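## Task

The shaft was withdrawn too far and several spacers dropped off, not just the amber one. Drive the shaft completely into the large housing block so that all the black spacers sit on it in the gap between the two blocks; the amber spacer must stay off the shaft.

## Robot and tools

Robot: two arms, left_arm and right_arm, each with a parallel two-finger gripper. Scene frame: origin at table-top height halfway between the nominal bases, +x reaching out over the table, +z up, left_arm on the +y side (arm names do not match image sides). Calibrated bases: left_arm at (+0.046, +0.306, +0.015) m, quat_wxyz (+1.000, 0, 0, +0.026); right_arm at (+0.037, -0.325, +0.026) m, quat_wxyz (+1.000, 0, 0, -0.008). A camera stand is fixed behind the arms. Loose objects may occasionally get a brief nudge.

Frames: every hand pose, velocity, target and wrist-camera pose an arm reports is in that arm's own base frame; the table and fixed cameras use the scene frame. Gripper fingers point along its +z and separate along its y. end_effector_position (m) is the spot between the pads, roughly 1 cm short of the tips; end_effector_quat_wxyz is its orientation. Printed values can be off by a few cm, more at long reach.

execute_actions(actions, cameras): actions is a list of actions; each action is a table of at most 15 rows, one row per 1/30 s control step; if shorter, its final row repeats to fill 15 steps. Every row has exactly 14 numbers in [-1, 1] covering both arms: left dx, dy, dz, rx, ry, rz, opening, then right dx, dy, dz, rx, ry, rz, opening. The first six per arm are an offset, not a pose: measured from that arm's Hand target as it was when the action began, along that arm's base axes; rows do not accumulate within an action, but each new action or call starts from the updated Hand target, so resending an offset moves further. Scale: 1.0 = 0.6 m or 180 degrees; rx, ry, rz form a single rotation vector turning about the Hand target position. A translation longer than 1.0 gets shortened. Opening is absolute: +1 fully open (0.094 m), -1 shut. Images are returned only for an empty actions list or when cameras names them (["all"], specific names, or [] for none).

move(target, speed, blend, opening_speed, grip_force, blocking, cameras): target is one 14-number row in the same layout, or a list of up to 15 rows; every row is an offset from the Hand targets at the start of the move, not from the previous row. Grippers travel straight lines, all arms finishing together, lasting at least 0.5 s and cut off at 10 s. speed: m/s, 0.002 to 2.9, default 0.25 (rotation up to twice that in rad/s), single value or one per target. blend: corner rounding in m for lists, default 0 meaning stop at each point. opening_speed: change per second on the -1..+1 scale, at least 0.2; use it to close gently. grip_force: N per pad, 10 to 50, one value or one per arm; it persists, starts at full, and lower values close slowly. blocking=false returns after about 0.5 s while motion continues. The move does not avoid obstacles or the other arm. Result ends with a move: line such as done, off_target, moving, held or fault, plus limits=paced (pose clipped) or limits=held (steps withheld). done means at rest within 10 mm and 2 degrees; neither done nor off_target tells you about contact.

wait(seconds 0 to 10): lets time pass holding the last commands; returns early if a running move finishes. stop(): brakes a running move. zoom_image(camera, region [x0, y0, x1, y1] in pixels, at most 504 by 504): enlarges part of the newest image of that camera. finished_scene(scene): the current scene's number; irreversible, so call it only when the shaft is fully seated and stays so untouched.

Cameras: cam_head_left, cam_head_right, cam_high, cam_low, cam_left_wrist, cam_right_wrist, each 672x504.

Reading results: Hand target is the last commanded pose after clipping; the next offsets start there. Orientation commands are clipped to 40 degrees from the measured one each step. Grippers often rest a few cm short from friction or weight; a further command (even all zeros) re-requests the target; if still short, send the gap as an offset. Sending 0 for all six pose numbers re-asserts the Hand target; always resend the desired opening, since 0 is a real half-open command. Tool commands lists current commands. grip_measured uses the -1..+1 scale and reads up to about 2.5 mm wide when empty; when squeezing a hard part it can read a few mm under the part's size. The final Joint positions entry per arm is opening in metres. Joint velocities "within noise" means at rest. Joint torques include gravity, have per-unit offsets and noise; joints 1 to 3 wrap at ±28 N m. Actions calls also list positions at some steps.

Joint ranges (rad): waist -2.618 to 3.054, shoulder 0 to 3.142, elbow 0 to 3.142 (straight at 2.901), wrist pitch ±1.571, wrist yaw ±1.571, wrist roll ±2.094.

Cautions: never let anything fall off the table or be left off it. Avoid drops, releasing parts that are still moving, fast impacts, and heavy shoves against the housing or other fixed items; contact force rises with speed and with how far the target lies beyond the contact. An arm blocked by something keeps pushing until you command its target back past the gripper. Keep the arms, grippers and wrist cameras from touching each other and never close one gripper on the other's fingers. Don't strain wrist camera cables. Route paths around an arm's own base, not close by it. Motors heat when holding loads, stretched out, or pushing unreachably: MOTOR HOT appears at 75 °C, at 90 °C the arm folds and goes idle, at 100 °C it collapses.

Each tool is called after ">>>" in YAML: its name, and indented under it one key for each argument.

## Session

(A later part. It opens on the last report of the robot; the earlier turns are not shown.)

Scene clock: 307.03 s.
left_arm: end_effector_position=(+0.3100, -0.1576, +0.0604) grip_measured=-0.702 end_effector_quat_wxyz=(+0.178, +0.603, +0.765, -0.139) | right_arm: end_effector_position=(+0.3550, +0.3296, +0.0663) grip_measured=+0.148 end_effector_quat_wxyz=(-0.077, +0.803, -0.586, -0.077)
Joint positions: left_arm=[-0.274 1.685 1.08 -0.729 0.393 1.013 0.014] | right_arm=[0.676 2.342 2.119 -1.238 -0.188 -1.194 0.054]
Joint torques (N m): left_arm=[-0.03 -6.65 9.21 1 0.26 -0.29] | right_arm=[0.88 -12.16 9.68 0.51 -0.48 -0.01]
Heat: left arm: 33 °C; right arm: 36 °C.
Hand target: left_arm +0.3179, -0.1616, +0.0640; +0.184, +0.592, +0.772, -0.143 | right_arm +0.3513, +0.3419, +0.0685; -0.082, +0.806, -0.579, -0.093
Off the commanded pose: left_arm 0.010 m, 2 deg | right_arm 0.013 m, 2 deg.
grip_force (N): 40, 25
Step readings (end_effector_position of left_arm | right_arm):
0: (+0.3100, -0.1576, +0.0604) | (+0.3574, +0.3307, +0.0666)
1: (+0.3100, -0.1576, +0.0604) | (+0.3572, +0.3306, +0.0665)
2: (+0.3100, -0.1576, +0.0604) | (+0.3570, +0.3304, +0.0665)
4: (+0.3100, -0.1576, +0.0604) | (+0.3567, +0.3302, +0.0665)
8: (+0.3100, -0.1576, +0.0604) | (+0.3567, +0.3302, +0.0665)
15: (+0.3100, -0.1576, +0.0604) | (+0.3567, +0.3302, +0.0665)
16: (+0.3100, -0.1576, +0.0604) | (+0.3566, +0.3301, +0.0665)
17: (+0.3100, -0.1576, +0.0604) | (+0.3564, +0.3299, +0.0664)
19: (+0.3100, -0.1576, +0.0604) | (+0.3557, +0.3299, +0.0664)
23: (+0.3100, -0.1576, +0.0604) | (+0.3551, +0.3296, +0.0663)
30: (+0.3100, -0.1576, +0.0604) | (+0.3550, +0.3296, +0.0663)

>>> execute_actions:
  actions:
    - [[0,0,0,0,0,0,-1,-0.0024,-0.00224,-0.0004,-0.00173,0.00187,0,0.1]]
  cameras: ["cam_right_wrist"]

>>> zoom_image:
  camera: "cam_right_wrist"
  region: [250, 270, 510, 490]

Scene clock: 308.10 s.
left_arm: end_effector_position=(+0.3100, -0.1576, +0.0604) grip_measured=-0.702 end_effector_quat_wxyz=(+0.178, +0.603, +0.765, -0.139) | right_arm: end_effector_position=(+0.3534, +0.3291, +0.0661) grip_measured=+0.148 end_effector_quat_wxyz=(-0.074, +0.803, -0.586, -0.078)
Joint positions: left_arm=[-0.274 1.685 1.08 -0.729 0.393 1.013 0.014] | right_arm=[0.678 2.342 2.119 -1.244 -0.189 -1.194 0.054]
Joint torques (N m): left_arm=[-0.03 -6.64 9.22 1 0.26 -0.3] | right_arm=[0.8 -12.15 9.69 0.47 -0.47 -0.02]
Heat: left arm: 33 °C; right arm: 36 °C.
Hand target: left_arm +0.3179, -0.1616, +0.0640; +0.184, +0.592, +0.772, -0.143 | right_arm +0.3499, +0.3405, +0.0683; -0.078, +0.806, -0.580, -0.094
Off the commanded pose: left_arm 0.010 m, 2 deg | right_arm 0.012 m, 2 deg.
grip_force (N): 40, 25
Step readings (end_effector_position of left_arm | right_arm):
0: (+0.3100, -0.1576, +0.0604) | (+0.3550, +0.3296, +0.0663)
1: (+0.3100, -0.1576, +0.0604) | (+0.3550, +0.3295, +0.0663)
2: (+0.3100, -0.1576, +0.0604) | (+0.3547, +0.3293, +0.0662)
4: (+0.3100, -0.1576, +0.0604) | (+0.3542, +0.3292, +0.0662)
8: (+0.3100, -0.1576, +0.0604) | (+0.3534, +0.3291, +0.0661)
15: (+0.3100, -0.1576, +0.0604) | (+0.3534, +0.3291, +0.0661)
Images, in order (width x height): cam_right_wrist 672x504.

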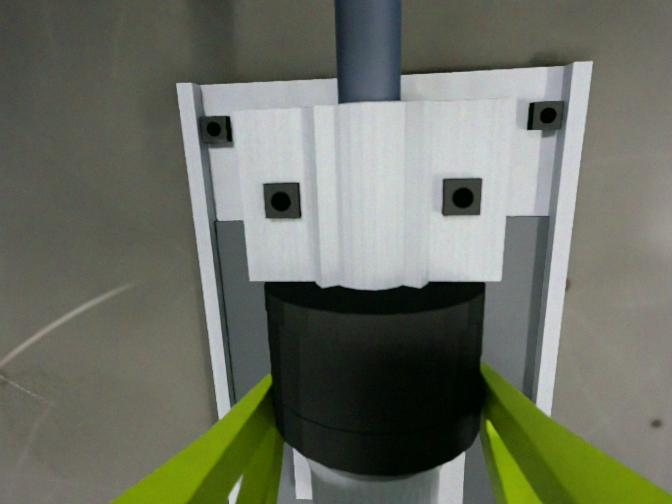

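Scaled by 1.938 from the camera's 672x504 image, which has a finer 960x720 frame.

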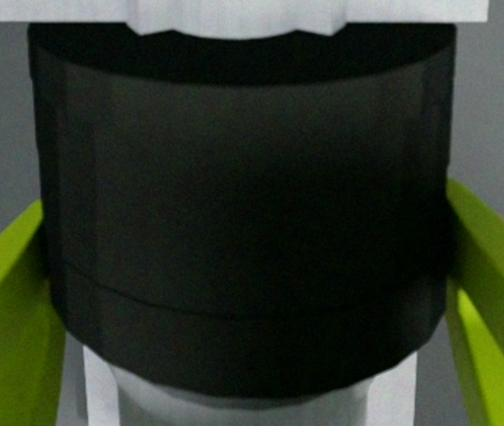

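>>> execute_actions:
  actions:
    - [[0.0058,-0.0243,0,0,0,0,-1,-0.0006,-0.00056,-0.0001,-0.00043,0.00047,0,0.1]]
    - [[0.0039,-0.0162,0,0,0,0,-1,0,0,0,0,0,0,0.1]]

Scene clock: 309.97 s.
left_arm: end_effector_position=(+0.3101, -0.1586, +0.0603) grip_measured=-0.702 end_effector_quat_wxyz=(+0.151, +0.605, +0.773, -0.118) | right_arm: end_effector_position=(+0.3531, +0.3290, +0.0661) grip_measured=+0.148 end_effector_quat_wxyz=(-0.073, +0.803, -0.586, -0.078)
Joint positions: left_arm=[-0.309 1.707 1.128 -0.782 0.325 0.984 0.014] | right_arm=[0.678 2.342 2.119 -1.245 -0.189 -1.194 0.054]
Joint torques (N m): left_arm=[-2.67 -5.57 9.2 1.57 0.7 -0.62] | right_arm=[0.79 -12.15 9.7 0.47 -0.46 -0.01]
Heat: left arm: 33 °C; right arm: 36 °C.
Hand target: left_arm +0.3237, -0.1858, +0.0639; +0.184, +0.592, +0.772, -0.143 | right_arm +0.3495, +0.3403, +0.0682; -0.078, +0.806, -0.580, -0.094
Off the commanded pose: left_arm 0.031 m, 5 deg | right_arm 0.012 m, 2 deg.
grip_force (N): 40, 25
Step readings (end_effector_position of left_arm | right_arm):
0: (+0.3100, -0.1576, +0.0604) | (+0.3534, +0.3291, +0.0661)
1: (+0.3101, -0.1585, +0.0604) | (+0.3534, +0.3291, +0.0661)
2: (+0.3104, -0.1587, +0.0604) | (+0.3534, +0.3291, +0.0661)
4: (+0.3101, -0.1585, +0.0604) | (+0.3533, +0.3290, +0.0661)
8: (+0.3101, -0.1583, +0.0605) | (+0.3532, +0.3290, +0.0661)
15: (+0.3101, -0.1583, +0.0605) | (+0.3532, +0.3290, +0.0661)
16: (+0.3102, -0.1588, +0.0604) | (+0.3532, +0.3290, +0.0661)
17: (+0.3104, -0.1590, +0.0604) | (+0.3532, +0.3290, +0.0661)
19: (+0.3101, -0.1589, +0.0604) | (+0.3531, +0.3290, +0.0661)
23: (+0.3102, -0.1587, +0.0604) | (+0.3531, +0.3290, +0.0661)
30: (+0.3101, -0.1586, +0.0603) | (+0.3531, +0.3290, +0.0661)

>>> execute_actions:
  actions:
    - [[0.0039,-0.0162,0,0,0,0,-1,0,0,0,0,0,0,0.1]]

Scene clock: 311.10 s.
left_arm: end_effector_position=(+0.3102, -0.1591, +0.0604) grip_measured=-0.702 end_effector_quat_wxyz=(+0.138, +0.606, +0.776, -0.108) | right_arm: end_effector_position=(+0.3531, +0.3289, +0.0661) grip_measured=+0.148 end_effector_quat_wxyz=(-0.073, +0.803, -0.586, -0.078)
Joint positions: left_arm=[-0.326 1.718 1.151 -0.807 0.294 0.97 0.014] | right_arm=[0.678 2.342 2.119 -1.246 -0.189 -1.194 0.054]
Joint torques (N m): left_arm=[-3.34 -5.38 9.18 1.76 0.91 -0.7] | right_arm=[0.79 -12.14 9.7 0.46 -0.45 -0.02]
Heat: left arm: 33 °C; right arm: 36 °C.
Hand target: left_arm +0.3261, -0.1956, +0.0640; +0.184, +0.592, +0.772, -0.143 | right_arm +0.3495, +0.3402, +0.0682; -0.077, +0.806, -0.580, -0.094
Off the commanded pose: left_arm 0.040 m, 7 deg | right_arm 0.012 m, 2 deg.
grip_force (N): 40, 25
Step readings (end_effector_position of left_arm | right_arm):
0: (+0.3101, -0.1586, +0.0603) | (+0.3531, +0.3290, +0.0661)
1: (+0.3102, -0.1592, +0.0604) | (+0.3531, +0.3290, +0.0661)
2: (+0.3103, -0.1594, +0.0604) | (+0.3531, +0.3290, +0.0661)
4: (+0.3103, -0.1593, +0.0605) | (+0.3531, +0.3289, +0.0661)
8: (+0.3102, -0.1590, +0.0603) | (+0.3531, +0.3289, +0.0661)
15: (+0.3102, -0.1591, +0.0603) | (+0.3531, +0.3289, +0.0661)

>>> execute_actions:
  actions:
    - [[0.0039,-0.0162,0,0,0,0,-1,0,0,0,0,0,0,0.1]]

Scene clock: 312.60 s.
left_arm: end_effector_position=(+0.3102, -0.1595, +0.0604) grip_measured=-0.702 end_effector_quat_wxyz=(+0.125, +0.607, +0.779, -0.098) | right_arm: end_effector_position=(+0.3531, +0.3289, +0.0661) grip_measured=+0.148 end_effector_quat_wxyz=(-0.073, +0.803, -0.586, -0.078)
Joint positions: left_arm=[-0.343 1.731 1.174 -0.833 0.264 0.957 0.014] | right_arm=[0.678 2.342 2.119 -1.246 -0.189 -1.194 0.054]
Joint torques (N m): left_arm=[-3.93 -5.27 9.26 1.92 1.12 -0.76] | right_arm=[0.79 -12.12 9.69 0.47 -0.46 -0.02]
Heat: left arm: 33 °C; right arm: 36 °C.
Hand target: left_arm +0.3284, -0.2053, +0.0639; +0.184, +0.592, +0.772, -0.143 | right_arm +0.3495, +0.3402, +0.0682; -0.077, +0.806, -0.580, -0.094
Off the commanded pose: left_arm 0.050 m, 9 deg | right_arm 0.012 m, 2 deg.
grip_force (N): 40, 25
Step readings (end_effector_position of left_arm | right_arm):
0: (+0.3102, -0.1591, +0.0604) | (+0.3531, +0.3289, +0.0661)
1: (+0.3102, -0.1596, +0.0603) | (+0.3531, +0.3289, +0.0661)
2: (+0.3103, -0.1598, +0.0603) | (+0.3531, +0.3289, +0.0661)
4: (+0.3103, -0.1596, +0.0603) | (+0.3531, +0.3289, +0.0661)
8: (+0.3103, -0.1594, +0.0604) | (+0.3531, +0.3289, +0.0661)
15: (+0.3102, -0.1595, +0.0604) | (+0.3531, +0.3289, +0.0661)

>>> execute_actions:
  actions:
    - [[0,0,0,0,0,0,-1,0,0,-0.00145,-0.0058,-0.0054,0.0016,0.1]]
    - [[0,0,0,0,0,0,-1,0,0,-0.00145,-0.0058,-0.0054,0.0016,0.1]]

Scene clock: 315.17 s.
left_arm: end_effector_position=(+0.3102, -0.1595, +0.0604) grip_measured=-0.702 end_effector_quat_wxyz=(+0.125, +0.607, +0.779, -0.098) | right_arm: end_effector_position=(+0.3530, +0.3291, +0.0655) grip_measured=+0.148 end_effector_quat_wxyz=(-0.069, +0.808, -0.582, -0.061)
Joint positions: left_arm=[-0.343 1.731 1.174 -0.833 0.264 0.957 0.014] | right_arm=[0.692 2.342 2.121 -1.246 -0.152 -1.193 0.054]
Joint torques (N m): left_arm=[-3.95 -5.27 9.26 1.91 1.12 -0.76] | right_arm=[1.14 -12.19 9.44 0.51 -0.3 0]
Heat: left arm: 33 °C; right arm: 36 °C.
Hand target: left_arm +0.3284, -0.2053, +0.0639; +0.184, +0.592, +0.772, -0.143 | right_arm +0.3494, +0.3404, +0.0665; -0.072, +0.811, -0.576, -0.070
Off the commanded pose: left_arm 0.049 m, 9 deg | right_arm 0.012 m, 1 deg.
grip_force (N): 40, 25
Step readings (end_effector_position of left_arm | right_arm):
0: (+0.3102, -0.1595, +0.0604) | (+0.3531, +0.3289, +0.0661)
1: (+0.3102, -0.1595, +0.0604) | (+0.3529, +0.3292, +0.0661)
2: (+0.3102, -0.1595, +0.0604) | (+0.3528, +0.3292, +0.0661)
4: (+0.3102, -0.1595, +0.0604) | (+0.3527, +0.3293, +0.0659)
8: (+0.3102, -0.1595, +0.0604) | (+0.3527, +0.3291, +0.0658)
15: (+0.3102, -0.1595, +0.0604) | (+0.3528, +0.3291, +0.0657)
16: (+0.3102, -0.1595, +0.0604) | (+0.3528, +0.3290, +0.0657)
17: (+0.3102, -0.1595, +0.0604) | (+0.3527, +0.3291, +0.0656)
19: (+0.3102, -0.1595, +0.0604) | (+0.3527, +0.3291, +0.0654)
23: (+0.3102, -0.1595, +0.0604) | (+0.3530, +0.3291, +0.0655)
30: (+0.3102, -0.1595, +0.0604) | (+0.3530, +0.3291, +0.0655)

>>> execute_actions:
  actions:
    - [[0,0,0,0,0,0,-1,0,0,-0.00145,-0.0058,-0.0054,0.0016,0.1]]
    - [[0,0,0,0,0,0,-1,0,0,-0.00145,-0.0058,-0.0054,0.0016,0.1]]
  cameras: ["cam_right_wrist"]

>>> zoom_image:
  camera: "cam_right_wrist"
  region: [250, 270, 510, 490]

Scene clock: 316.80 s.
left_arm: end_effector_position=(+0.3102, -0.1594, +0.0604) grip_measured=-0.702 end_effector_quat_wxyz=(+0.125, +0.607, +0.779, -0.097) | right_arm: end_effector_position=(+0.3533, +0.3290, +0.0655) grip_measured=+0.148 end_effector_quat_wxyz=(-0.064, +0.812, -0.578, -0.038)
Joint positions: left_arm=[-0.343 1.731 1.174 -0.833 0.263 0.957 0.014] | right_arm=[0.708 2.342 2.125 -1.248 -0.105 -1.19 0.054]
Joint torques (N m): left_arm=[-3.93 -5.29 9.25 1.92 1.12 -0.76] | right_arm=[1.25 -12.22 8.9 0.58 -0.24 0.01]
Heat: left arm: 33 °C; right arm: 36 °C.
Hand target: left_arm +0.3285, -0.2052, +0.0639; +0.184, +0.592, +0.772, -0.143 | right_arm +0.3495, +0.3403, +0.0647; -0.067, +0.816, -0.572, -0.046
Off the commanded pose: left_arm 0.050 m, 9 deg | right_arm 0.012 m, 1 deg.
grip_force (N): 40, 25
Step readings (end_effector_position of left_arm | right_arm):
0: (+0.3102, -0.1595, +0.0604) | (+0.3530, +0.3291, +0.0655)
1: (+0.3102, -0.1595, +0.0604) | (+0.3530, +0.3290, +0.0655)
2: (+0.3102, -0.1595, +0.0604) | (+0.3530, +0.3290, +0.0654)
4: (+0.3102, -0.1595, +0.0604) | (+0.3531, +0.3292, +0.0655)
8: (+0.3102, -0.1595, +0.0604) | (+0.3533, +0.3291, +0.0656)
15: (+0.3102, -0.1595, +0.0604) | (+0.3532, +0.3291, +0.0655)
16: (+0.3102, -0.1595, +0.0604) | (+0.3533, +0.3291, +0.0655)
17: (+0.3102, -0.1595, +0.0604) | (+0.3533, +0.3290, +0.0654)
19: (+0.3102, -0.1594, +0.0604) | (+0.3532, +0.3291, +0.0655)
23: (+0.3102, -0.1594, +0.0604) | (+0.3533, +0.3289, +0.0656)
30: (+0.3102, -0.1594, +0.0604) | (+0.3533, +0.3290, +0.0655)
Images, in order (width x height): cam_right_wrist 672x504.

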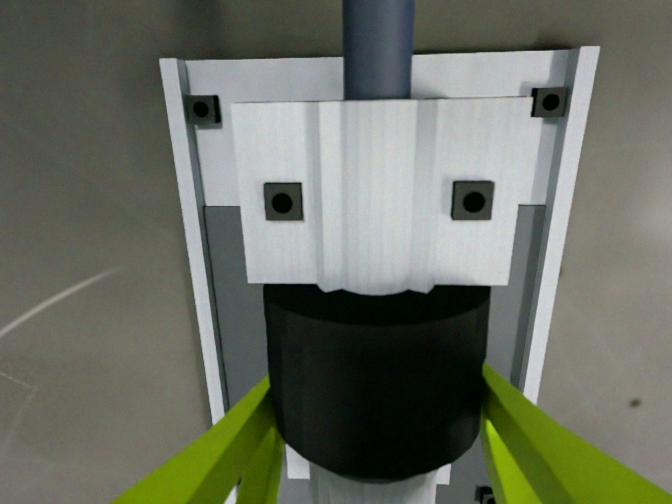

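Scaled by 1.938 from the camera's 672x504 image, which has a finer 960x720 frame.

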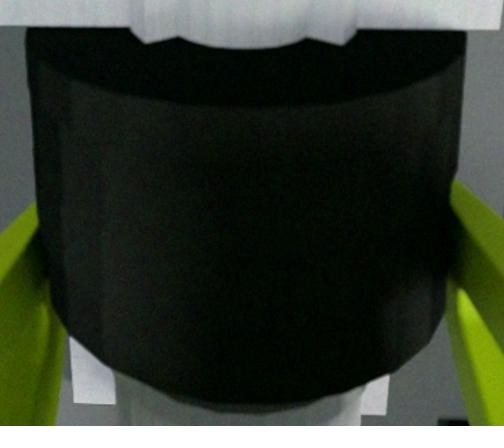

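>>> execute_actions:
  actions:
    - [[0,0,0,0,0,0,-1,0,0,0.0029,0.0116,0.0108,-0.0032,0.1]]
    - [[0,0,0,0,0,0,-1,0,0,0.0029,0.0116,0.0108,-0.0032,0.1]]

Scene clock: 323.97 s.
left_arm: end_effector_position=(+0.3102, -0.1594, +0.0604) grip_measured=-0.702 end_effector_quat_wxyz=(+0.125, +0.607, +0.779, -0.097) | right_arm: end_effector_position=(+0.3528, +0.3295, +0.0669) grip_measured=+0.148 end_effector_quat_wxyz=(-0.070, +0.806, -0.584, -0.066)
Joint positions: left_arm=[-0.343 1.731 1.174 -0.833 0.263 0.957 0.014] | right_arm=[0.688 2.342 2.125 -1.25 -0.164 -1.19 0.054]
Joint torques (N m): left_arm=[-3.93 -5.27 9.26 1.92 1.12 -0.76] | right_arm=[-0.02 -12.21 9.16 0.52 -0.7 -0.05]
Heat: left arm: 33 °C; right arm: 36 °C.
Hand target: left_arm +0.3285, -0.2052, +0.0639; +0.184, +0.592, +0.772, -0.143 | right_arm +0.3495, +0.3403, +0.0682; -0.078, +0.806, -0.580, -0.094
Off the commanded pose: left_arm 0.049 m, 9 deg | right_arm 0.011 m, 3 deg.
grip_force (N): 40, 25
Step readings (end_effector_position of left_arm | right_arm):
0: (+0.3102, -0.1594, +0.0604) | (+0.3533, +0.3290, +0.0655)
1: (+0.3102, -0.1594, +0.0604) | (+0.3533, +0.3290, +0.0656)
2: (+0.3102, -0.1594, +0.0604) | (+0.3532, +0.3291, +0.0656)
4: (+0.3102, -0.1594, +0.0604) | (+0.3532, +0.3290, +0.0657)
8: (+0.3102, -0.1594, +0.0604) | (+0.3531, +0.3291, +0.0657)
15: (+0.3102, -0.1594, +0.0604) | (+0.3531, +0.3292, +0.0657)
16: (+0.3102, -0.1594, +0.0604) | (+0.3534, +0.3289, +0.0659)
17: (+0.3102, -0.1594, +0.0604) | (+0.3534, +0.3288, +0.0660)
19: (+0.3102, -0.1594, +0.0604) | (+0.3532, +0.3292, +0.0665)
23: (+0.3102, -0.1594, +0.0604) | (+0.3529, +0.3295, +0.0669)
30: (+0.3102, -0.1594, +0.0604) | (+0.3529, +0.3295, +0.0669)

>>> execute_actions:
  actions:
    - [[0.0039,-0.0162,0,0,0,0,-1,0,0,0,0,0,0,0.1]]
  cameras: ["cam_right_wrist"]

>>> zoom_image:
  camera: "cam_right_wrist"
  region: [250, 270, 510, 490]

Scene clock: 325.43 s.
left_arm: end_effector_position=(+0.3102, -0.1598, +0.0604) grip_measured=-0.702 end_effector_quat_wxyz=(+0.112, +0.608, +0.781, -0.087) | right_arm: end_effector_position=(+0.3527, +0.3295, +0.0669) grip_measured=+0.148 end_effector_quat_wxyz=(-0.070, +0.806, -0.584, -0.066)
Joint positions: left_arm=[-0.359 1.745 1.199 -0.86 0.233 0.944 0.014] | right_arm=[0.688 2.342 2.125 -1.25 -0.164 -1.19 0.054]
Joint torques (N m): left_arm=[-4.45 -5.3 9.39 2.06 1.33 -0.82] | right_arm=[-0.01 -12.21 9.16 0.52 -0.7 -0.05]
Heat: left arm: 33 °C; right arm: 36 °C.
Hand target: left_arm +0.3308, -0.2149, +0.0639; +0.184, +0.592, +0.772, -0.143 | right_arm +0.3495, +0.3402, +0.0682; -0.077, +0.806, -0.580, -0.094
Off the commanded pose: left_arm 0.059 m, 11 deg | right_arm 0.011 m, 3 deg.
grip_force (N): 40, 25
Step readings (end_effector_position of left_arm | right_arm):
0: (+0.3102, -0.1594, +0.0604) | (+0.3528, +0.3295, +0.0669)
1: (+0.3102, -0.1600, +0.0605) | (+0.3528, +0.3295, +0.0669)
2: (+0.3103, -0.1602, +0.0604) | (+0.3528, +0.3295, +0.0669)
4: (+0.3103, -0.1601, +0.0604) | (+0.3527, +0.3295, +0.0669)
8: (+0.3102, -0.1599, +0.0604) | (+0.3527, +0.3295, +0.0669)
15: (+0.3102, -0.1598, +0.0604) | (+0.3527, +0.3295, +0.0669)
Images, in order (width x height): cam_right_wrist 672x504.

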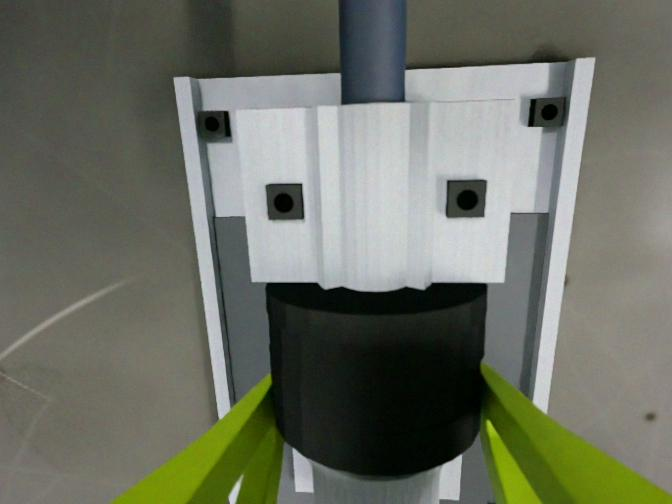

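Scaled by 1.938 from the camera's 672x504 image, which has a finer 960x720 frame.

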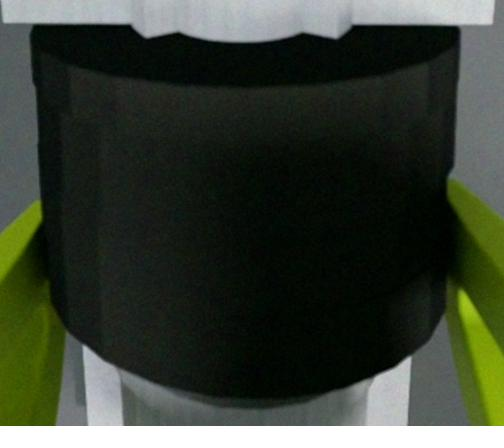

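>>> wait:
  seconds: 0
  cameras: ["cam_head_left", "cam_head_right", "cam_high"]

>>> zoom_image:
  camera: "cam_head_right"
  region: [210, 60, 370, 190]

>>> zoom_image:
  camera: "cam_high"
  region: [270, 190, 430, 330]

Scene clock: 328.87 s.
left_arm: end_effector_position=(+0.3102, -0.1598, +0.0604) grip_measured=-0.702 end_effector_quat_wxyz=(+0.112, +0.608, +0.781, -0.087) | right_arm: end_effector_position=(+0.3527, +0.3295, +0.0669) grip_measured=+0.148 end_effector_quat_wxyz=(-0.070, +0.806, -0.584, -0.066)
Joint positions: left_arm=[-0.359 1.745 1.199 -0.86 0.233 0.944 0.014] | right_arm=[0.688 2.342 2.125 -1.25 -0.164 -1.19 0.054]
Joint torques (N m): left_arm=[-4.45 -5.31 9.39 2.06 1.33 -0.82] | right_arm=[0.01 -12.19 9.16 0.52 -0.7 -0.05]
Heat: left arm: 33 °C; right arm: 36 °C.
Hand target: left_arm +0.3308, -0.2149, +0.0639; +0.184, +0.592, +0.772, -0.143 | right_arm +0.3495, +0.3402, +0.0682; -0.077, +0.806, -0.580, -0.094
Tool commands: left_gripper/opening=-1.0 right_gripper/opening=+0.1
Off the commanded pose: left_arm 0.059 m, 11 deg | right_arm 0.011 m, 3 deg.
grip_force (N): 40, 25
Images, in order (width x height): cam_head_left 672x504, cam_head_right 672x504, cam_high 672x504.

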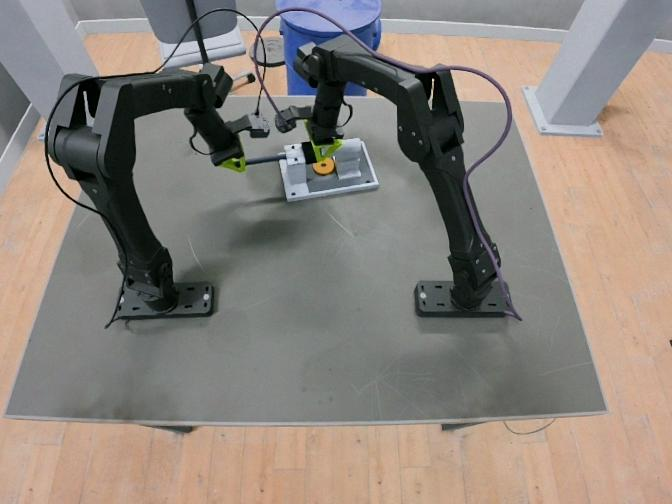

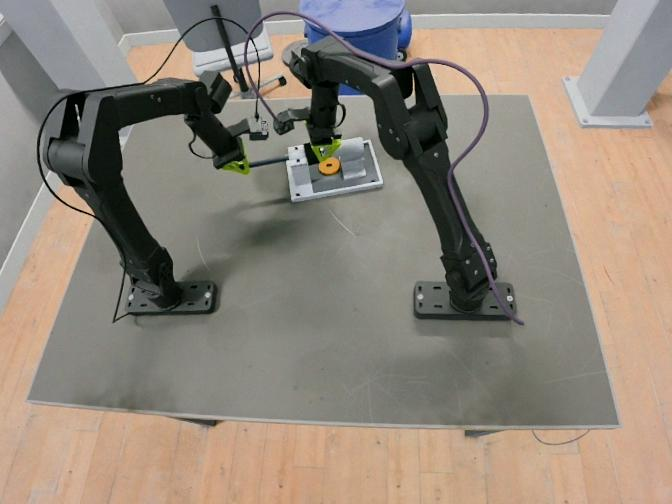

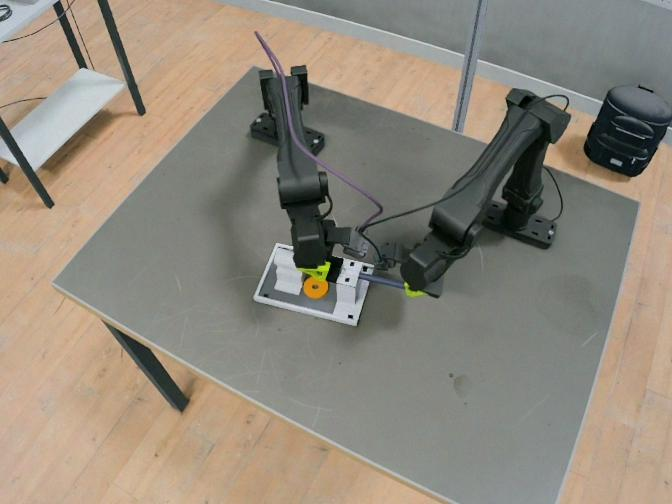

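Scaled by 3.150 from the camera's 672x504 image, which has a finer 960x720 frame.

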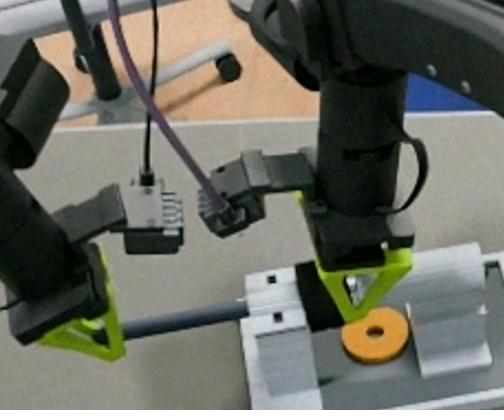

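Scaled by 3.150 from the camera's 672x504 image, which has a finer 960x720 frame.

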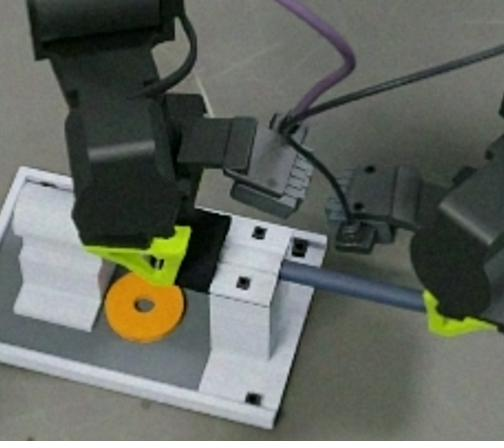

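>>> zoom_image:
  camera: "cam_high"
  region: [270, 235, 370, 310]

>>> zoom_image:
  camera: "cam_head_right"
  region: [280, 125, 380, 200]

Scaled by 5.040 from the camera's 672x504 image, which has a finer 960x720 frame.

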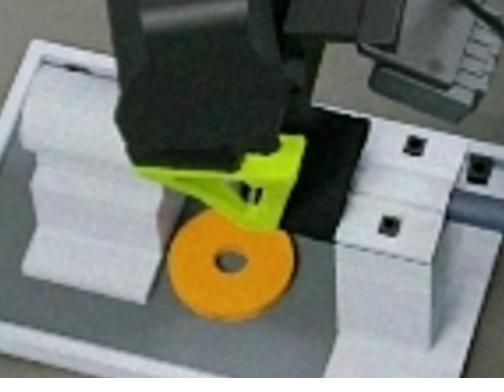

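Scaled by 5.040 from the camera's 672x504 image, which has a finer 960x720 frame.

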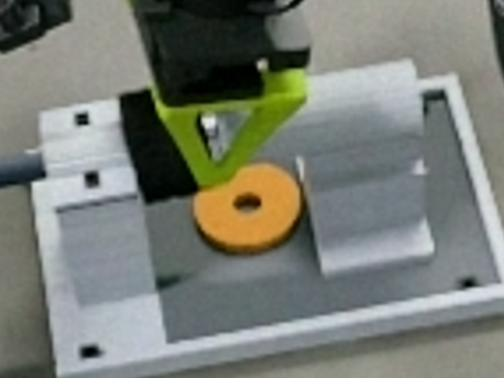

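>>> zoom_image:
  camera: "cam_head_right"
  region: [300, 135, 360, 180]

>>> zoom_image:
  camera: "cam_high"
  region: [280, 250, 340, 300]

Scaled by 8.400 from the camera's 672x504 image, which has a finer 960x720 frame.

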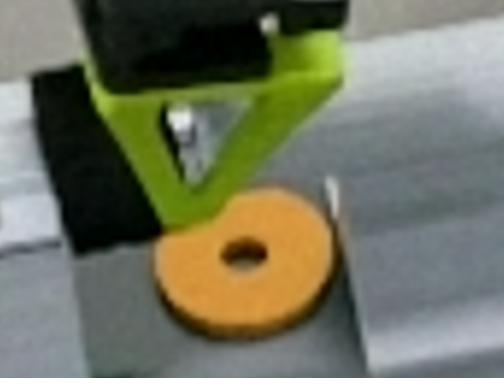

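Scaled by 8.400 from the camera's 672x504 image, which has a finer 960x720 frame.

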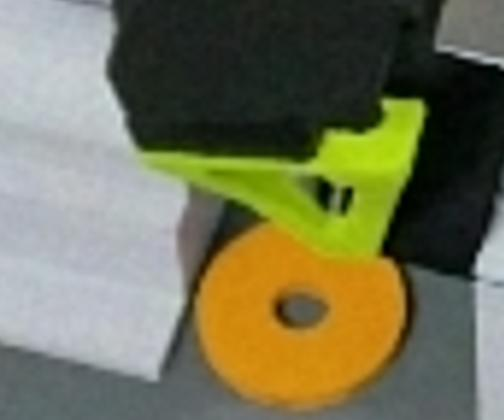

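>>> execute_actions:
  actions:
    - [[-0.0233,0.0972,0,0,0,0,-1,0,0,0,0,0,0,0.1]]
    - [[-0.0039,0.0162,0,0,0,0,-1,0,0,0,0,0,0,0.1]]

Scene clock: 336.97 s.
left_arm: end_effector_position=(+0.3107, -0.1564, +0.0591) grip_measured=-0.709 end_effector_quat_wxyz=(+0.177, +0.607, +0.759, -0.156) | right_arm: end_effector_position=(+0.3527, +0.3295, +0.0669) grip_measured=+0.147 end_effector_quat_wxyz=(-0.070, +0.806, -0.584, -0.067)
Joint positions: left_arm=[-0.251 1.71 1.096 -0.749 0.431 1.052 0.014] | right_arm=[0.688 2.342 2.125 -1.25 -0.164 -1.19 0.054]
Joint torques (N m): left_arm=[1.77 -10.96 5.5 0.98 0.03 -0.23] | right_arm=[0.01 -12.21 9.17 0.53 -0.7 -0.04]
Heat: left arm: 34 °C; right arm: 36 °C.
Hand target: left_arm +0.3144, -0.1470, +0.0639; +0.184, +0.592, +0.772, -0.143 | right_arm +0.3495, +0.3403, +0.0682; -0.077, +0.806, -0.580, -0.094
Off the commanded pose: left_arm 0.011 m, 3 deg | right_arm 0.011 m, 3 deg.
grip_force (N): 40, 25
Step readings (end_effector_position of left_arm | right_arm):
0: (+0.3102, -0.1598, +0.0604) | (+0.3527, +0.3295, +0.0669)
1: (+0.3104, -0.1563, +0.0599) | (+0.3527, +0.3295, +0.0669)
2: (+0.3103, -0.1547, +0.0597) | (+0.3527, +0.3295, +0.0669)
4: (+0.3107, -0.1552, +0.0592) | (+0.3527, +0.3295, +0.0669)
8: (+0.3108, -0.1568, +0.0595) | (+0.3527, +0.3295, +0.0669)
15: (+0.3108, -0.1570, +0.0594) | (+0.3527, +0.3295, +0.0669)
16: (+0.3108, -0.1564, +0.0594) | (+0.3527, +0.3295, +0.0669)
17: (+0.3105, -0.1559, +0.0592) | (+0.3527, +0.3295, +0.0669)
19: (+0.3106, -0.1560, +0.0591) | (+0.3527, +0.3295, +0.0669)
23: (+0.3107, -0.1564, +0.0591) | (+0.3527, +0.3295, +0.0669)
30: (+0.3107, -0.1564, +0.0591) | (+0.3527, +0.3295, +0.0669)

>>> execute_actions:
  actions:
    - [[-0.0039,0.0162,0,0,0,0,-1,0,0,0,0,0,0,0.1]]

Scene clock: 338.00 s.
left_arm: end_effector_position=(+0.3098, -0.1506, +0.0590) grip_measured=-0.709 end_effector_quat_wxyz=(+0.183, +0.607, +0.757, -0.161) | right_arm: end_effector_position=(+0.3527, +0.3295, +0.0669) grip_measured=+0.147 end_effector_quat_wxyz=(-0.070, +0.806, -0.584, -0.067)
Joint positions: left_arm=[-0.226 1.7 1.08 -0.745 0.45 1.078 0.014] | right_arm=[0.688 2.342 2.125 -1.25 -0.164 -1.19 0.054]
Joint torques (N m): left_arm=[2.19 -11.17 5.7 0.82 -0.07 -0.18] | right_arm=[-0.02 -12.22 9.14 0.52 -0.7 -0.05]
Heat: left arm: 34 °C; right arm: 36 °C.
Hand target: left_arm +0.3121, -0.1373, +0.0640; +0.184, +0.592, +0.772, -0.143 | right_arm +0.3495, +0.3403, +0.0682; -0.077, +0.806, -0.580, -0.094
Off the commanded pose: left_arm 0.014 m, 3 deg | right_arm 0.011 m, 3 deg.
grip_force (N): 40, 25
Step readings (end_effector_position of left_arm | right_arm):
0: (+0.3107, -0.1564, +0.0591) | (+0.3527, +0.3295, +0.0669)
1: (+0.3106, -0.1556, +0.0591) | (+0.3527, +0.3295, +0.0669)
2: (+0.3103, -0.1550, +0.0591) | (+0.3527, +0.3295, +0.0669)
4: (+0.3101, -0.1522, +0.0591) | (+0.3527, +0.3295, +0.0669)
8: (+0.3098, -0.1506, +0.0590) | (+0.3527, +0.3295, +0.0669)
15: (+0.3098, -0.1506, +0.0590) | (+0.3527, +0.3295, +0.0669)

>>> execute_actions:
  actions:
    - [[0.0117,-0.0486,0,0,0,0,-1,0,0,0,0,0,0,0.1]]
  cameras: ["cam_left_wrist", "cam_right_wrist"]

Scene clock: 338.97 s.
left_arm: end_effector_position=(+0.3090, -0.1530, +0.0591) grip_measured=-0.709 end_effector_quat_wxyz=(+0.165, +0.607, +0.765, -0.139) | right_arm: end_effector_position=(+0.3527, +0.3295, +0.0669) grip_measured=+0.147 end_effector_quat_wxyz=(-0.070, +0.806, -0.584, -0.067)
Joint positions: left_arm=[-0.265 1.7 1.1 -0.766 0.385 1.036 0.014] | right_arm=[0.688 2.342 2.125 -1.25 -0.164 -1.19 0.054]
Joint torques (N m): left_arm=[-1.95 -7.36 8.24 1.31 0.31 -0.62] | right_arm=[-0.01 -12.21 9.16 0.53 -0.7 -0.04]
Heat: left arm: 34 °C; right arm: 36 °C.
Hand target: left_arm +0.3191, -0.1664, +0.0639; +0.184, +0.592, +0.772, -0.143 | right_arm +0.3495, +0.3403, +0.0682; -0.077, +0.806, -0.580, -0.094
Off the commanded pose: left_arm 0.018 m, 3 deg | right_arm 0.011 m, 3 deg.
grip_force (N): 40, 25
Step readings (end_effector_position of left_arm | right_arm):
0: (+0.3098, -0.1506, +0.0590) | (+0.3527, +0.3295, +0.0669)
1: (+0.3092, -0.1526, +0.0591) | (+0.3527, +0.3295, +0.0669)
2: (+0.3091, -0.1538, +0.0592) | (+0.3527, +0.3295, +0.0669)
4: (+0.3091, -0.1533, +0.0592) | (+0.3527, +0.3295, +0.0669)
8: (+0.3091, -0.1531, +0.0592) | (+0.3527, +0.3295, +0.0669)
15: (+0.3091, -0.1530, +0.0591) | (+0.3527, +0.3295, +0.0669)
Images, in order (width x height): cam_left_wrist 672x504, cam_right_wrist 672x504.

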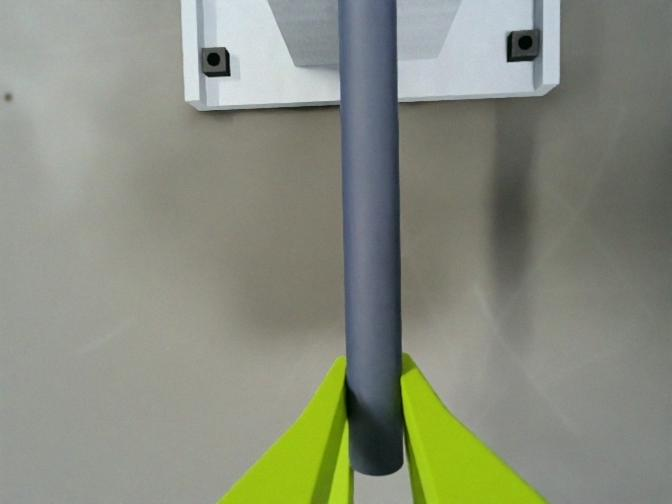

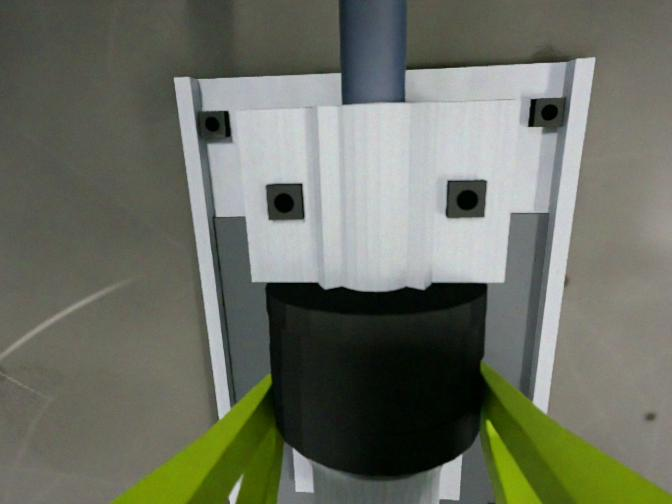

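>>> execute_actions:
  actions:
    - [[0.00195,-0.0081,0,0,0,0,-1,0,0,0,0,0,0,0.1]]
    - [[0.00195,-0.0081,0,0,0,0,-1,0,0,0,0,0,0,0.1]]

Scene clock: 340.57 s.
left_arm: end_effector_position=(+0.3092, -0.1533, +0.0595) grip_measured=-0.709 end_effector_quat_wxyz=(+0.155, +0.609, +0.768, -0.124) | right_arm: end_effector_position=(+0.3527, +0.3295, +0.0669) grip_measured=+0.147 end_effector_quat_wxyz=(-0.070, +0.806, -0.584, -0.067)
Joint positions: left_arm=[-0.285 1.7 1.112 -0.778 0.346 1.02 0.014] | right_arm=[0.688 2.342 2.125 -1.25 -0.164 -1.19 0.054]
Joint torques (N m): left_arm=[-2.47 -6.13 8.9 1.46 0.59 -0.71] | right_arm=[-0.02 -12.21 9.17 0.53 -0.7 -0.05]
Heat: left arm: 34 °C; right arm: 36 °C.
Hand target: left_arm +0.3215, -0.1761, +0.0639; +0.184, +0.592, +0.772, -0.143 | right_arm +0.3495, +0.3403, +0.0682; -0.077, +0.806, -0.580, -0.094
Off the commanded pose: left_arm 0.026 m, 4 deg | right_arm 0.011 m, 3 deg.
grip_force (N): 40, 25
Step readings (end_effector_position of left_arm | right_arm):
0: (+0.3090, -0.1530, +0.0591) | (+0.3527, +0.3295, +0.0669)
1: (+0.3091, -0.1533, +0.0593) | (+0.3527, +0.3295, +0.0669)
2: (+0.3091, -0.1534, +0.0594) | (+0.3527, +0.3295, +0.0669)
4: (+0.3092, -0.1533, +0.0594) | (+0.3527, +0.3295, +0.0669)
8: (+0.3092, -0.1531, +0.0594) | (+0.3527, +0.3295, +0.0669)
15: (+0.3092, -0.1532, +0.0594) | (+0.3527, +0.3295, +0.0669)
16: (+0.3091, -0.1534, +0.0595) | (+0.3527, +0.3295, +0.0669)
17: (+0.3092, -0.1536, +0.0596) | (+0.3527, +0.3295, +0.0669)
19: (+0.3093, -0.1536, +0.0596) | (+0.3527, +0.3295, +0.0669)
23: (+0.3093, -0.1534, +0.0596) | (+0.3527, +0.3295, +0.0669)
30: (+0.3092, -0.1533, +0.0595) | (+0.3527, +0.3295, +0.0669)

>>> execute_actions:
  actions:
    - [[0.00195,-0.0081,0,0,0,0,-1,0,0,0,0,0,0,0.1]]
    - [[0.00195,-0.0081,0,0,0,0,-1,0,0,0,0,0,0,0.1]]
    - [[0.00195,-0.0081,0,0,0,0,-1,0,0,0,0,0,0,0.1]]

Scene clock: 342.57 s.
left_arm: end_effector_position=(+0.3094, -0.1539, +0.0597) grip_measured=-0.709 end_effector_quat_wxyz=(+0.138, +0.611, +0.772, -0.106) | right_arm: end_effector_position=(+0.3527, +0.3295, +0.0669) grip_measured=+0.146 end_effector_quat_wxyz=(-0.070, +0.806, -0.584, -0.067)
Joint positions: left_arm=[-0.312 1.712 1.141 -0.809 0.295 0.998 0.014] | right_arm=[0.688 2.342 2.125 -1.25 -0.164 -1.19 0.054]
Joint torques (N m): left_arm=[-3.36 -5.41 9.25 1.71 0.95 -0.82] | right_arm=[-0.01 -12.21 9.14 0.52 -0.7 -0.04]
Heat: left arm: 34 °C; right arm: 36 °C.
Hand target: left_arm +0.3250, -0.1907, +0.0639; +0.184, +0.592, +0.772, -0.143 | right_arm +0.3495, +0.3403, +0.0682; -0.077, +0.806, -0.580, -0.094
Off the commanded pose: left_arm 0.040 m, 7 deg | right_arm 0.011 m, 3 deg.
grip_force (N): 40, 25
Step readings (end_effector_position of left_arm | right_arm):
0: (+0.3092, -0.1533, +0.0595) | (+0.3527, +0.3295, +0.0669)
1: (+0.3093, -0.1537, +0.0598) | (+0.3527, +0.3295, +0.0669)
2: (+0.3093, -0.1538, +0.0599) | (+0.3527, +0.3295, +0.0669)
4: (+0.3093, -0.1536, +0.0598) | (+0.3527, +0.3295, +0.0669)
8: (+0.3094, -0.1535, +0.0598) | (+0.3527, +0.3295, +0.0669)
15: (+0.3093, -0.1536, +0.0598) | (+0.3527, +0.3295, +0.0669)
16: (+0.3093, -0.1539, +0.0599) | (+0.3527, +0.3295, +0.0669)
17: (+0.3095, -0.1539, +0.0598) | (+0.3527, +0.3295, +0.0669)
19: (+0.3094, -0.1540, +0.0598) | (+0.3527, +0.3295, +0.0669)
23: (+0.3093, -0.1538, +0.0598) | (+0.3527, +0.3295, +0.0669)
30: (+0.3093, -0.1538, +0.0597) | (+0.3527, +0.3295, +0.0669)
31: (+0.3094, -0.1540, +0.0597) | (+0.3527, +0.3295, +0.0669)
32: (+0.3095, -0.1542, +0.0598) | (+0.3527, +0.3295, +0.0669)
34: (+0.3095, -0.1540, +0.0597) | (+0.3527, +0.3295, +0.0669)
38: (+0.3094, -0.1540, +0.0597) | (+0.3527, +0.3295, +0.0669)
45: (+0.3094, -0.1539, +0.0597) | (+0.3527, +0.3295, +0.0669)

>>> execute_actions:
  actions:
    - [[0.0097,0.0023,0,0,0,0,-1,0,0,0,0,0,0,0.1]]
    - [[0.0097,0.0023,0,0,0,0,-1,0,0,0,0,0,0,0.1]]

Scene clock: 348.03 s.
left_arm: end_effector_position=(+0.3095, -0.1538, +0.0595) grip_measured=-0.709 end_effector_quat_wxyz=(+0.120, +0.612, +0.773, -0.112) | right_arm: end_effector_position=(+0.3527, +0.3295, +0.0669) grip_measured=+0.146 end_effector_quat_wxyz=(-0.070, +0.806, -0.584, -0.067)
Joint positions: left_arm=[-0.312 1.745 1.186 -0.861 0.295 1.005 0.014] | right_arm=[0.688 2.342 2.125 -1.25 -0.164 -1.19 0.054]
Joint torques (N m): left_arm=[-1.61 -5.53 9.52 1.93 0.99 -0.68] | right_arm=[0.01 -12.21 9.17 0.52 -0.7 -0.04]
Heat: left arm: 34 °C; right arm: 36 °C.
Hand target: left_arm +0.3366, -0.1879, +0.0639; +0.184, +0.592, +0.772, -0.143 | right_arm +0.3495, +0.3403, +0.0682; -0.077, +0.806, -0.580, -0.094
Off the commanded pose: left_arm 0.044 m, 9 deg | right_arm 0.011 m, 3 deg.
grip_force (N): 40, 25
Step readings (end_effector_position of left_arm | right_arm):
0: (+0.3094, -0.1539, +0.0597) | (+0.3527, +0.3295, +0.0669)
1: (+0.3096, -0.1540, +0.0597) | (+0.3527, +0.3295, +0.0669)
2: (+0.3099, -0.1540, +0.0597) | (+0.3527, +0.3295, +0.0669)
4: (+0.3097, -0.1539, +0.0596) | (+0.3527, +0.3295, +0.0669)
8: (+0.3095, -0.1539, +0.0595) | (+0.3527, +0.3295, +0.0669)
15: (+0.3095, -0.1539, +0.0595) | (+0.3527, +0.3295, +0.0669)
16: (+0.3096, -0.1539, +0.0595) | (+0.3527, +0.3295, +0.0669)
17: (+0.3099, -0.1540, +0.0595) | (+0.3527, +0.3295, +0.0669)
19: (+0.3097, -0.1539, +0.0595) | (+0.3527, +0.3295, +0.0669)
23: (+0.3096, -0.1539, +0.0595) | (+0.3527, +0.3295, +0.0669)
30: (+0.3095, -0.1538, +0.0595) | (+0.3527, +0.3295, +0.0669)

>>> execute_actions:
  actions:
    - [[0.0086,-0.0108,0,0,0,0,-1,0,0,0,0,0,0,0.1]]
    - [[0.0086,-0.0108,0,0,0,0,-1,0,0,0,0,0,0,0.1]]

Scene clock: 349.53 s.
left_arm: end_effector_position=(+0.3096, -0.1541, +0.0596) grip_measured=-0.709 end_effector_quat_wxyz=(+0.097, +0.612, +0.776, -0.117) | right_arm: end_effector_position=(+0.3527, +0.3295, +0.0669) grip_measured=+0.146 end_effector_quat_wxyz=(-0.070, +0.806, -0.584, -0.067)
Joint positions: left_arm=[-0.317 1.785 1.242 -0.924 0.287 1.003 0.014] | right_arm=[0.688 2.342 2.125 -1.25 -0.164 -1.19 0.054]
Joint torques (N m): left_arm=[-3.19 -5.85 10.1 2.25 1.05 -0.81] | right_arm=[-0.01 -12.19 9.17 0.53 -0.7 -0.04]
Heat: left arm: 34 °C; right arm: 36 °C.
Hand target: left_arm +0.3470, -0.2010, +0.0640; +0.184, +0.592, +0.772, -0.143 | right_arm +0.3495, +0.3403, +0.0682; -0.077, +0.806, -0.580, -0.094
Off the commanded pose: left_arm 0.060 m, 11 deg | right_arm 0.011 m, 3 deg.
grip_force (N): 40, 25
Step readings (end_effector_position of left_arm | right_arm):
0: (+0.3095, -0.1538, +0.0595) | (+0.3527, +0.3295, +0.0669)
1: (+0.3098, -0.1539, +0.0595) | (+0.3527, +0.3295, +0.0669)
2: (+0.3101, -0.1540, +0.0595) | (+0.3527, +0.3295, +0.0669)
4: (+0.3099, -0.1540, +0.0595) | (+0.3527, +0.3295, +0.0669)
8: (+0.3097, -0.1540, +0.0595) | (+0.3527, +0.3295, +0.0669)
15: (+0.3097, -0.1539, +0.0595) | (+0.3527, +0.3295, +0.0669)
16: (+0.3099, -0.1541, +0.0595) | (+0.3527, +0.3295, +0.0669)
17: (+0.3101, -0.1543, +0.0596) | (+0.3527, +0.3295, +0.0669)
19: (+0.3098, -0.1541, +0.0595) | (+0.3527, +0.3295, +0.0669)
23: (+0.3097, -0.1541, +0.0596) | (+0.3527, +0.3295, +0.0669)
30: (+0.3096, -0.1541, +0.0596) | (+0.3527, +0.3295, +0.0669)

>>> wait:
  seconds: 0
  cameras: ["cam_right_wrist", "cam_left_wrist"]

>>> zoom_image:
  camera: "cam_right_wrist"
  region: [250, 270, 510, 490]

Scene clock: 350.93 s.
left_arm: end_effector_position=(+0.3096, -0.1541, +0.0596) grip_measured=-0.709 end_effector_quat_wxyz=(+0.097, +0.612, +0.776, -0.117) | right_arm: end_effector_position=(+0.3527, +0.3295, +0.0669) grip_measured=+0.146 end_effector_quat_wxyz=(-0.070, +0.806, -0.584, -0.067)
Joint positions: left_arm=[-0.317 1.785 1.242 -0.924 0.287 1.003 0.014] | right_arm=[0.688 2.342 2.125 -1.25 -0.164 -1.19 0.054]
Joint torques (N m): left_arm=[-3.19 -5.85 10.1 2.25 1.05 -0.82] | right_arm=[-0.02 -12.21 9.17 0.52 -0.71 -0.05]
Heat: left arm: 34 °C; right arm: 36 °C.
Hand target: left_arm +0.3470, -0.2010, +0.0640; +0.184, +0.592, +0.772, -0.143 | right_arm +0.3495, +0.3403, +0.0682; -0.077, +0.806, -0.580, -0.094
Tool commands: left_gripper/opening=-1.0 right_gripper/opening=+0.1
Off the commanded pose: left_arm 0.060 m, 11 deg | right_arm 0.011 m, 3 deg.
grip_force (N): 40, 25
Images, in order (width x height): cam_left_wrist 672x504, cam_right_wrist 672x504.

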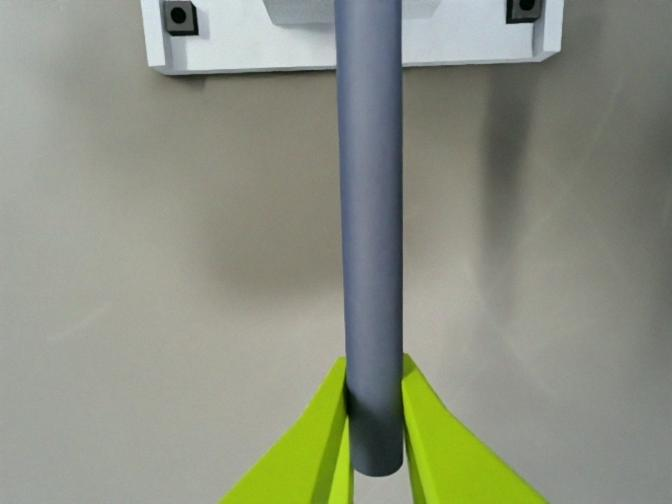

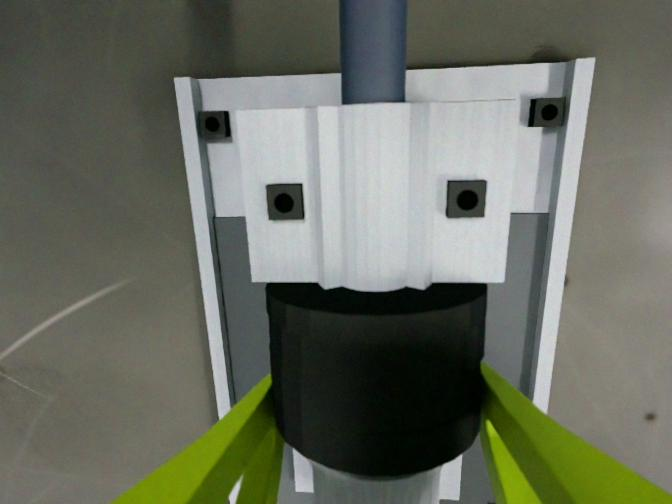

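Scaled by 1.938 from the camera's 672x504 image, which has a finer 960x720 frame.

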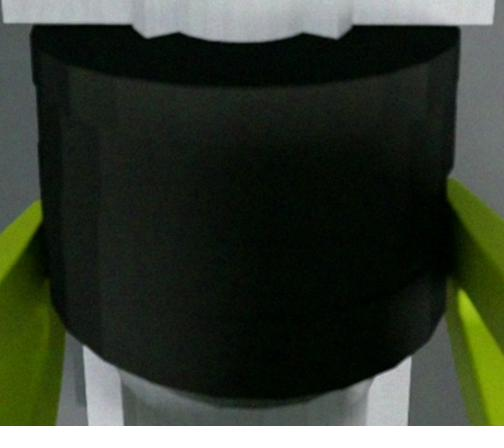

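>>> execute_actions:
  actions:
    - [[0.0086,-0.0135,0,0,0,0,-1,0,0,0,0,0,0,0.1]]
    - [[0.0086,-0.0135,0,0,0,0,-1,0,0,0,0,0,0,0.1]]

Scene clock: 354.73 s.
left_arm: end_effector_position=(+0.3132, -0.1777, +0.0597) grip_measured=-0.709 end_effector_quat_wxyz=(+0.092, +0.612, +0.774, -0.133) | right_arm: end_effector_position=(+0.3529, +0.3276, +0.0661) grip_measured=+0.145 end_effector_quat_wxyz=(-0.068, +0.804, -0.587, -0.071)
Joint positions: left_arm=[-0.365 1.841 1.308 -0.938 0.31 0.957 0.014] | right_arm=[0.682 2.344 2.125 -1.255 -0.171 -1.189 0.054]
Joint torques (N m): left_arm=[-1.72 -6.78 10.18 2.4 0.77 -0.73] | right_arm=[0.44 -12.34 9.2 0.55 -0.63 -0.07]
Heat: left arm: 34 °C; right arm: 36 °C.
Hand target: left_arm +0.3574, -0.2171, +0.0640; +0.184, +0.592, +0.772, -0.143 | right_arm +0.3495, +0.3403, +0.0682; -0.078, +0.806, -0.580, -0.094
Off the commanded pose: left_arm 0.059 m, 11 deg | right_arm 0.013 m, 3 deg.
grip_force (N): 40, 25
Step readings (end_effector_position of left_arm | right_arm):
0: (+0.3096, -0.1541, +0.0596) | (+0.3527, +0.3295, +0.0669)
1: (+0.3098, -0.1545, +0.0596) | (+0.3527, +0.3295, +0.0669)
2: (+0.3099, -0.1547, +0.0596) | (+0.3527, +0.3295, +0.0669)
4: (+0.3098, -0.1546, +0.0598) | (+0.3527, +0.3295, +0.0669)
8: (+0.3095, -0.1544, +0.0596) | (+0.3527, +0.3295, +0.0669)
15: (+0.3095, -0.1543, +0.0597) | (+0.3527, +0.3295, +0.0669)
16: (+0.3096, -0.1548, +0.0597) | (+0.3527, +0.3295, +0.0669)
17: (+0.3101, -0.1579, +0.0598) | (+0.3527, +0.3295, +0.0669)
19: (+0.3108, -0.1646, +0.0599) | (+0.3528, +0.3292, +0.0667)
23: (+0.3130, -0.1769, +0.0597) | (+0.3532, +0.3276, +0.0660)
30: (+0.3132, -0.1777, +0.0597) | (+0.3529, +0.3276, +0.0661)

>>> wait:
  seconds: 0
  cameras: ["cam_right_wrist", "cam_left_wrist", "cam_head_right", "cam_high"]

>>> zoom_image:
  camera: "cam_head_right"
  region: [210, 60, 370, 190]

>>> zoom_image:
  camera: "cam_high"
  region: [270, 190, 430, 330]

>>> zoom_image:
  camera: "cam_right_wrist"
  region: [250, 270, 510, 490]

Scene clock: 356.27 s.
left_arm: end_effector_position=(+0.3132, -0.1777, +0.0597) grip_measured=-0.709 end_effector_quat_wxyz=(+0.092, +0.612, +0.774, -0.133) | right_arm: end_effector_position=(+0.3529, +0.3276, +0.0661) grip_measured=+0.145 end_effector_quat_wxyz=(-0.068, +0.804, -0.587, -0.071)
Joint positions: left_arm=[-0.365 1.841 1.308 -0.938 0.31 0.957 0.014] | right_arm=[0.682 2.344 2.125 -1.255 -0.171 -1.189 0.054]
Joint torques (N m): left_arm=[-1.72 -6.78 10.19 2.4 0.77 -0.73] | right_arm=[0.43 -12.34 9.18 0.54 -0.64 -0.06]
Heat: left arm: 34 °C; right arm: 36 °C.
Hand target: left_arm +0.3574, -0.2171, +0.0640; +0.184, +0.592, +0.772, -0.143 | right_arm +0.3495, +0.3403, +0.0682; -0.078, +0.806, -0.580, -0.094
Tool commands: left_gripper/opening=-1.0 right_gripper/opening=+0.1
Off the commanded pose: left_arm 0.059 m, 11 deg | right_arm 0.013 m, 3 deg.
grip_force (N): 40, 25
Images, in order (width x height): cam_head_right 672x504, cam_high 672x504, cam_left_wrist 672x504, cam_right_wrist 672x504.

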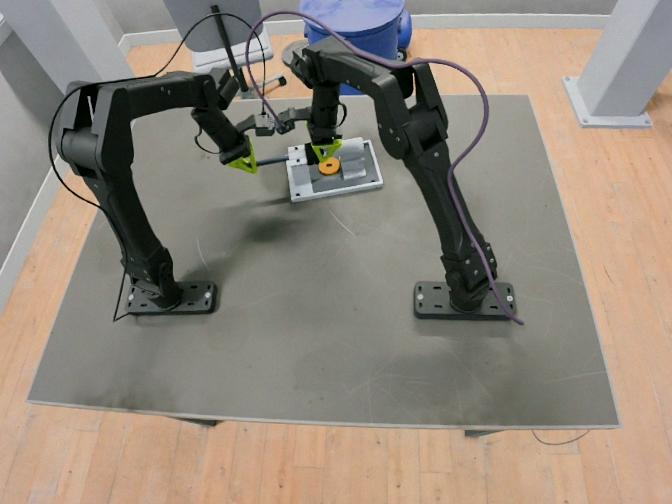

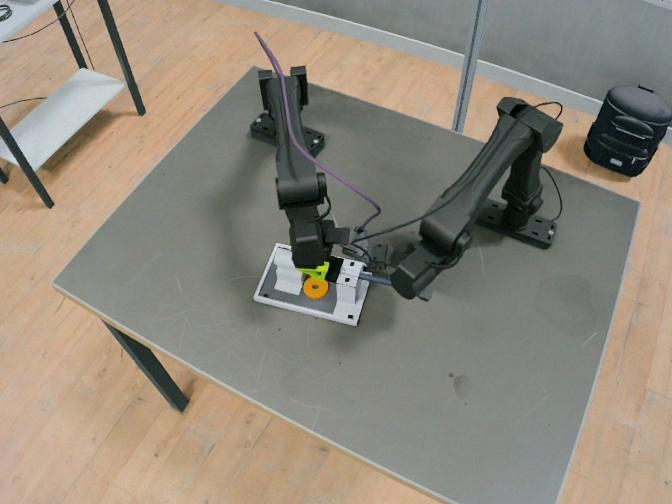

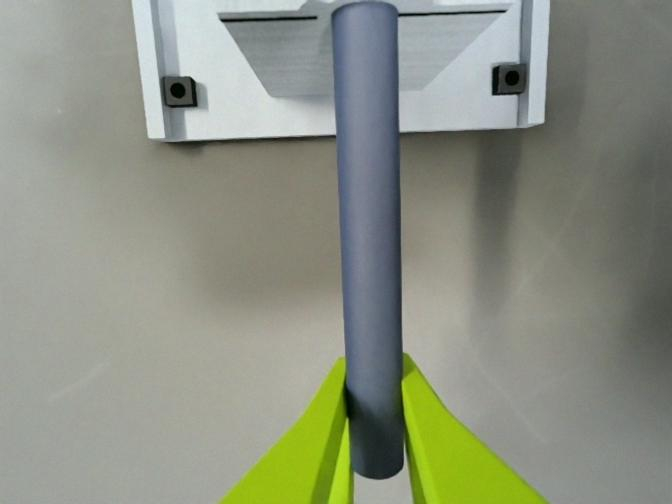

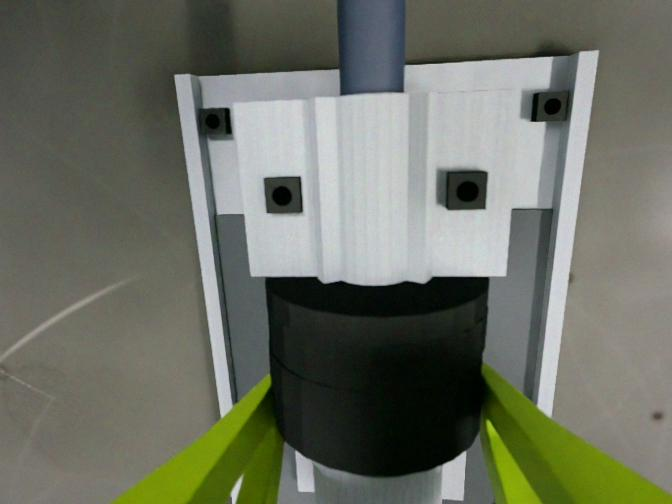

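Scaled by 3.150 from the camera's 672x504 image, which has a finer 960x720 frame.

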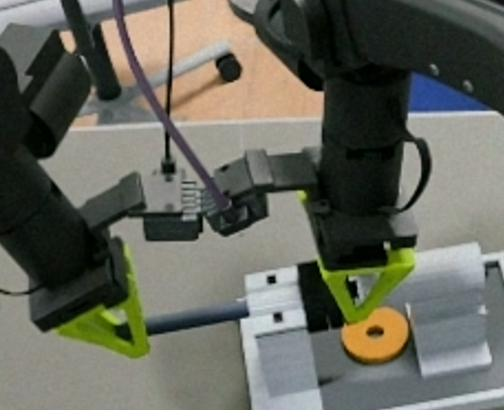

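Scaled by 3.150 from the camera's 672x504 image, which has a finer 960x720 frame.

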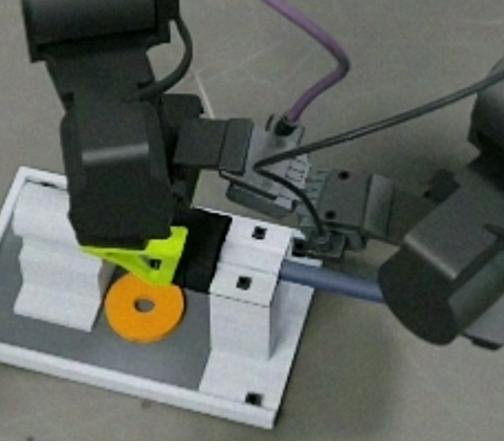

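Scaled by 1.938 from the camera's 672x504 image, which has a finer 960x720 frame.

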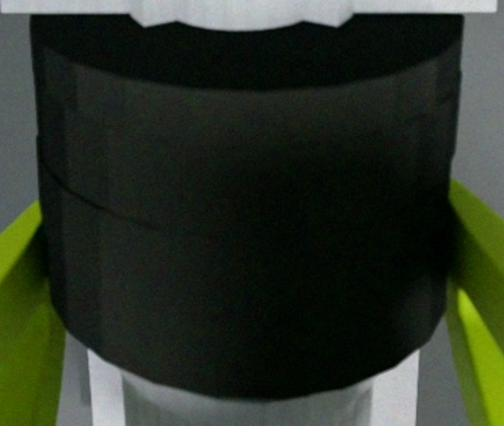

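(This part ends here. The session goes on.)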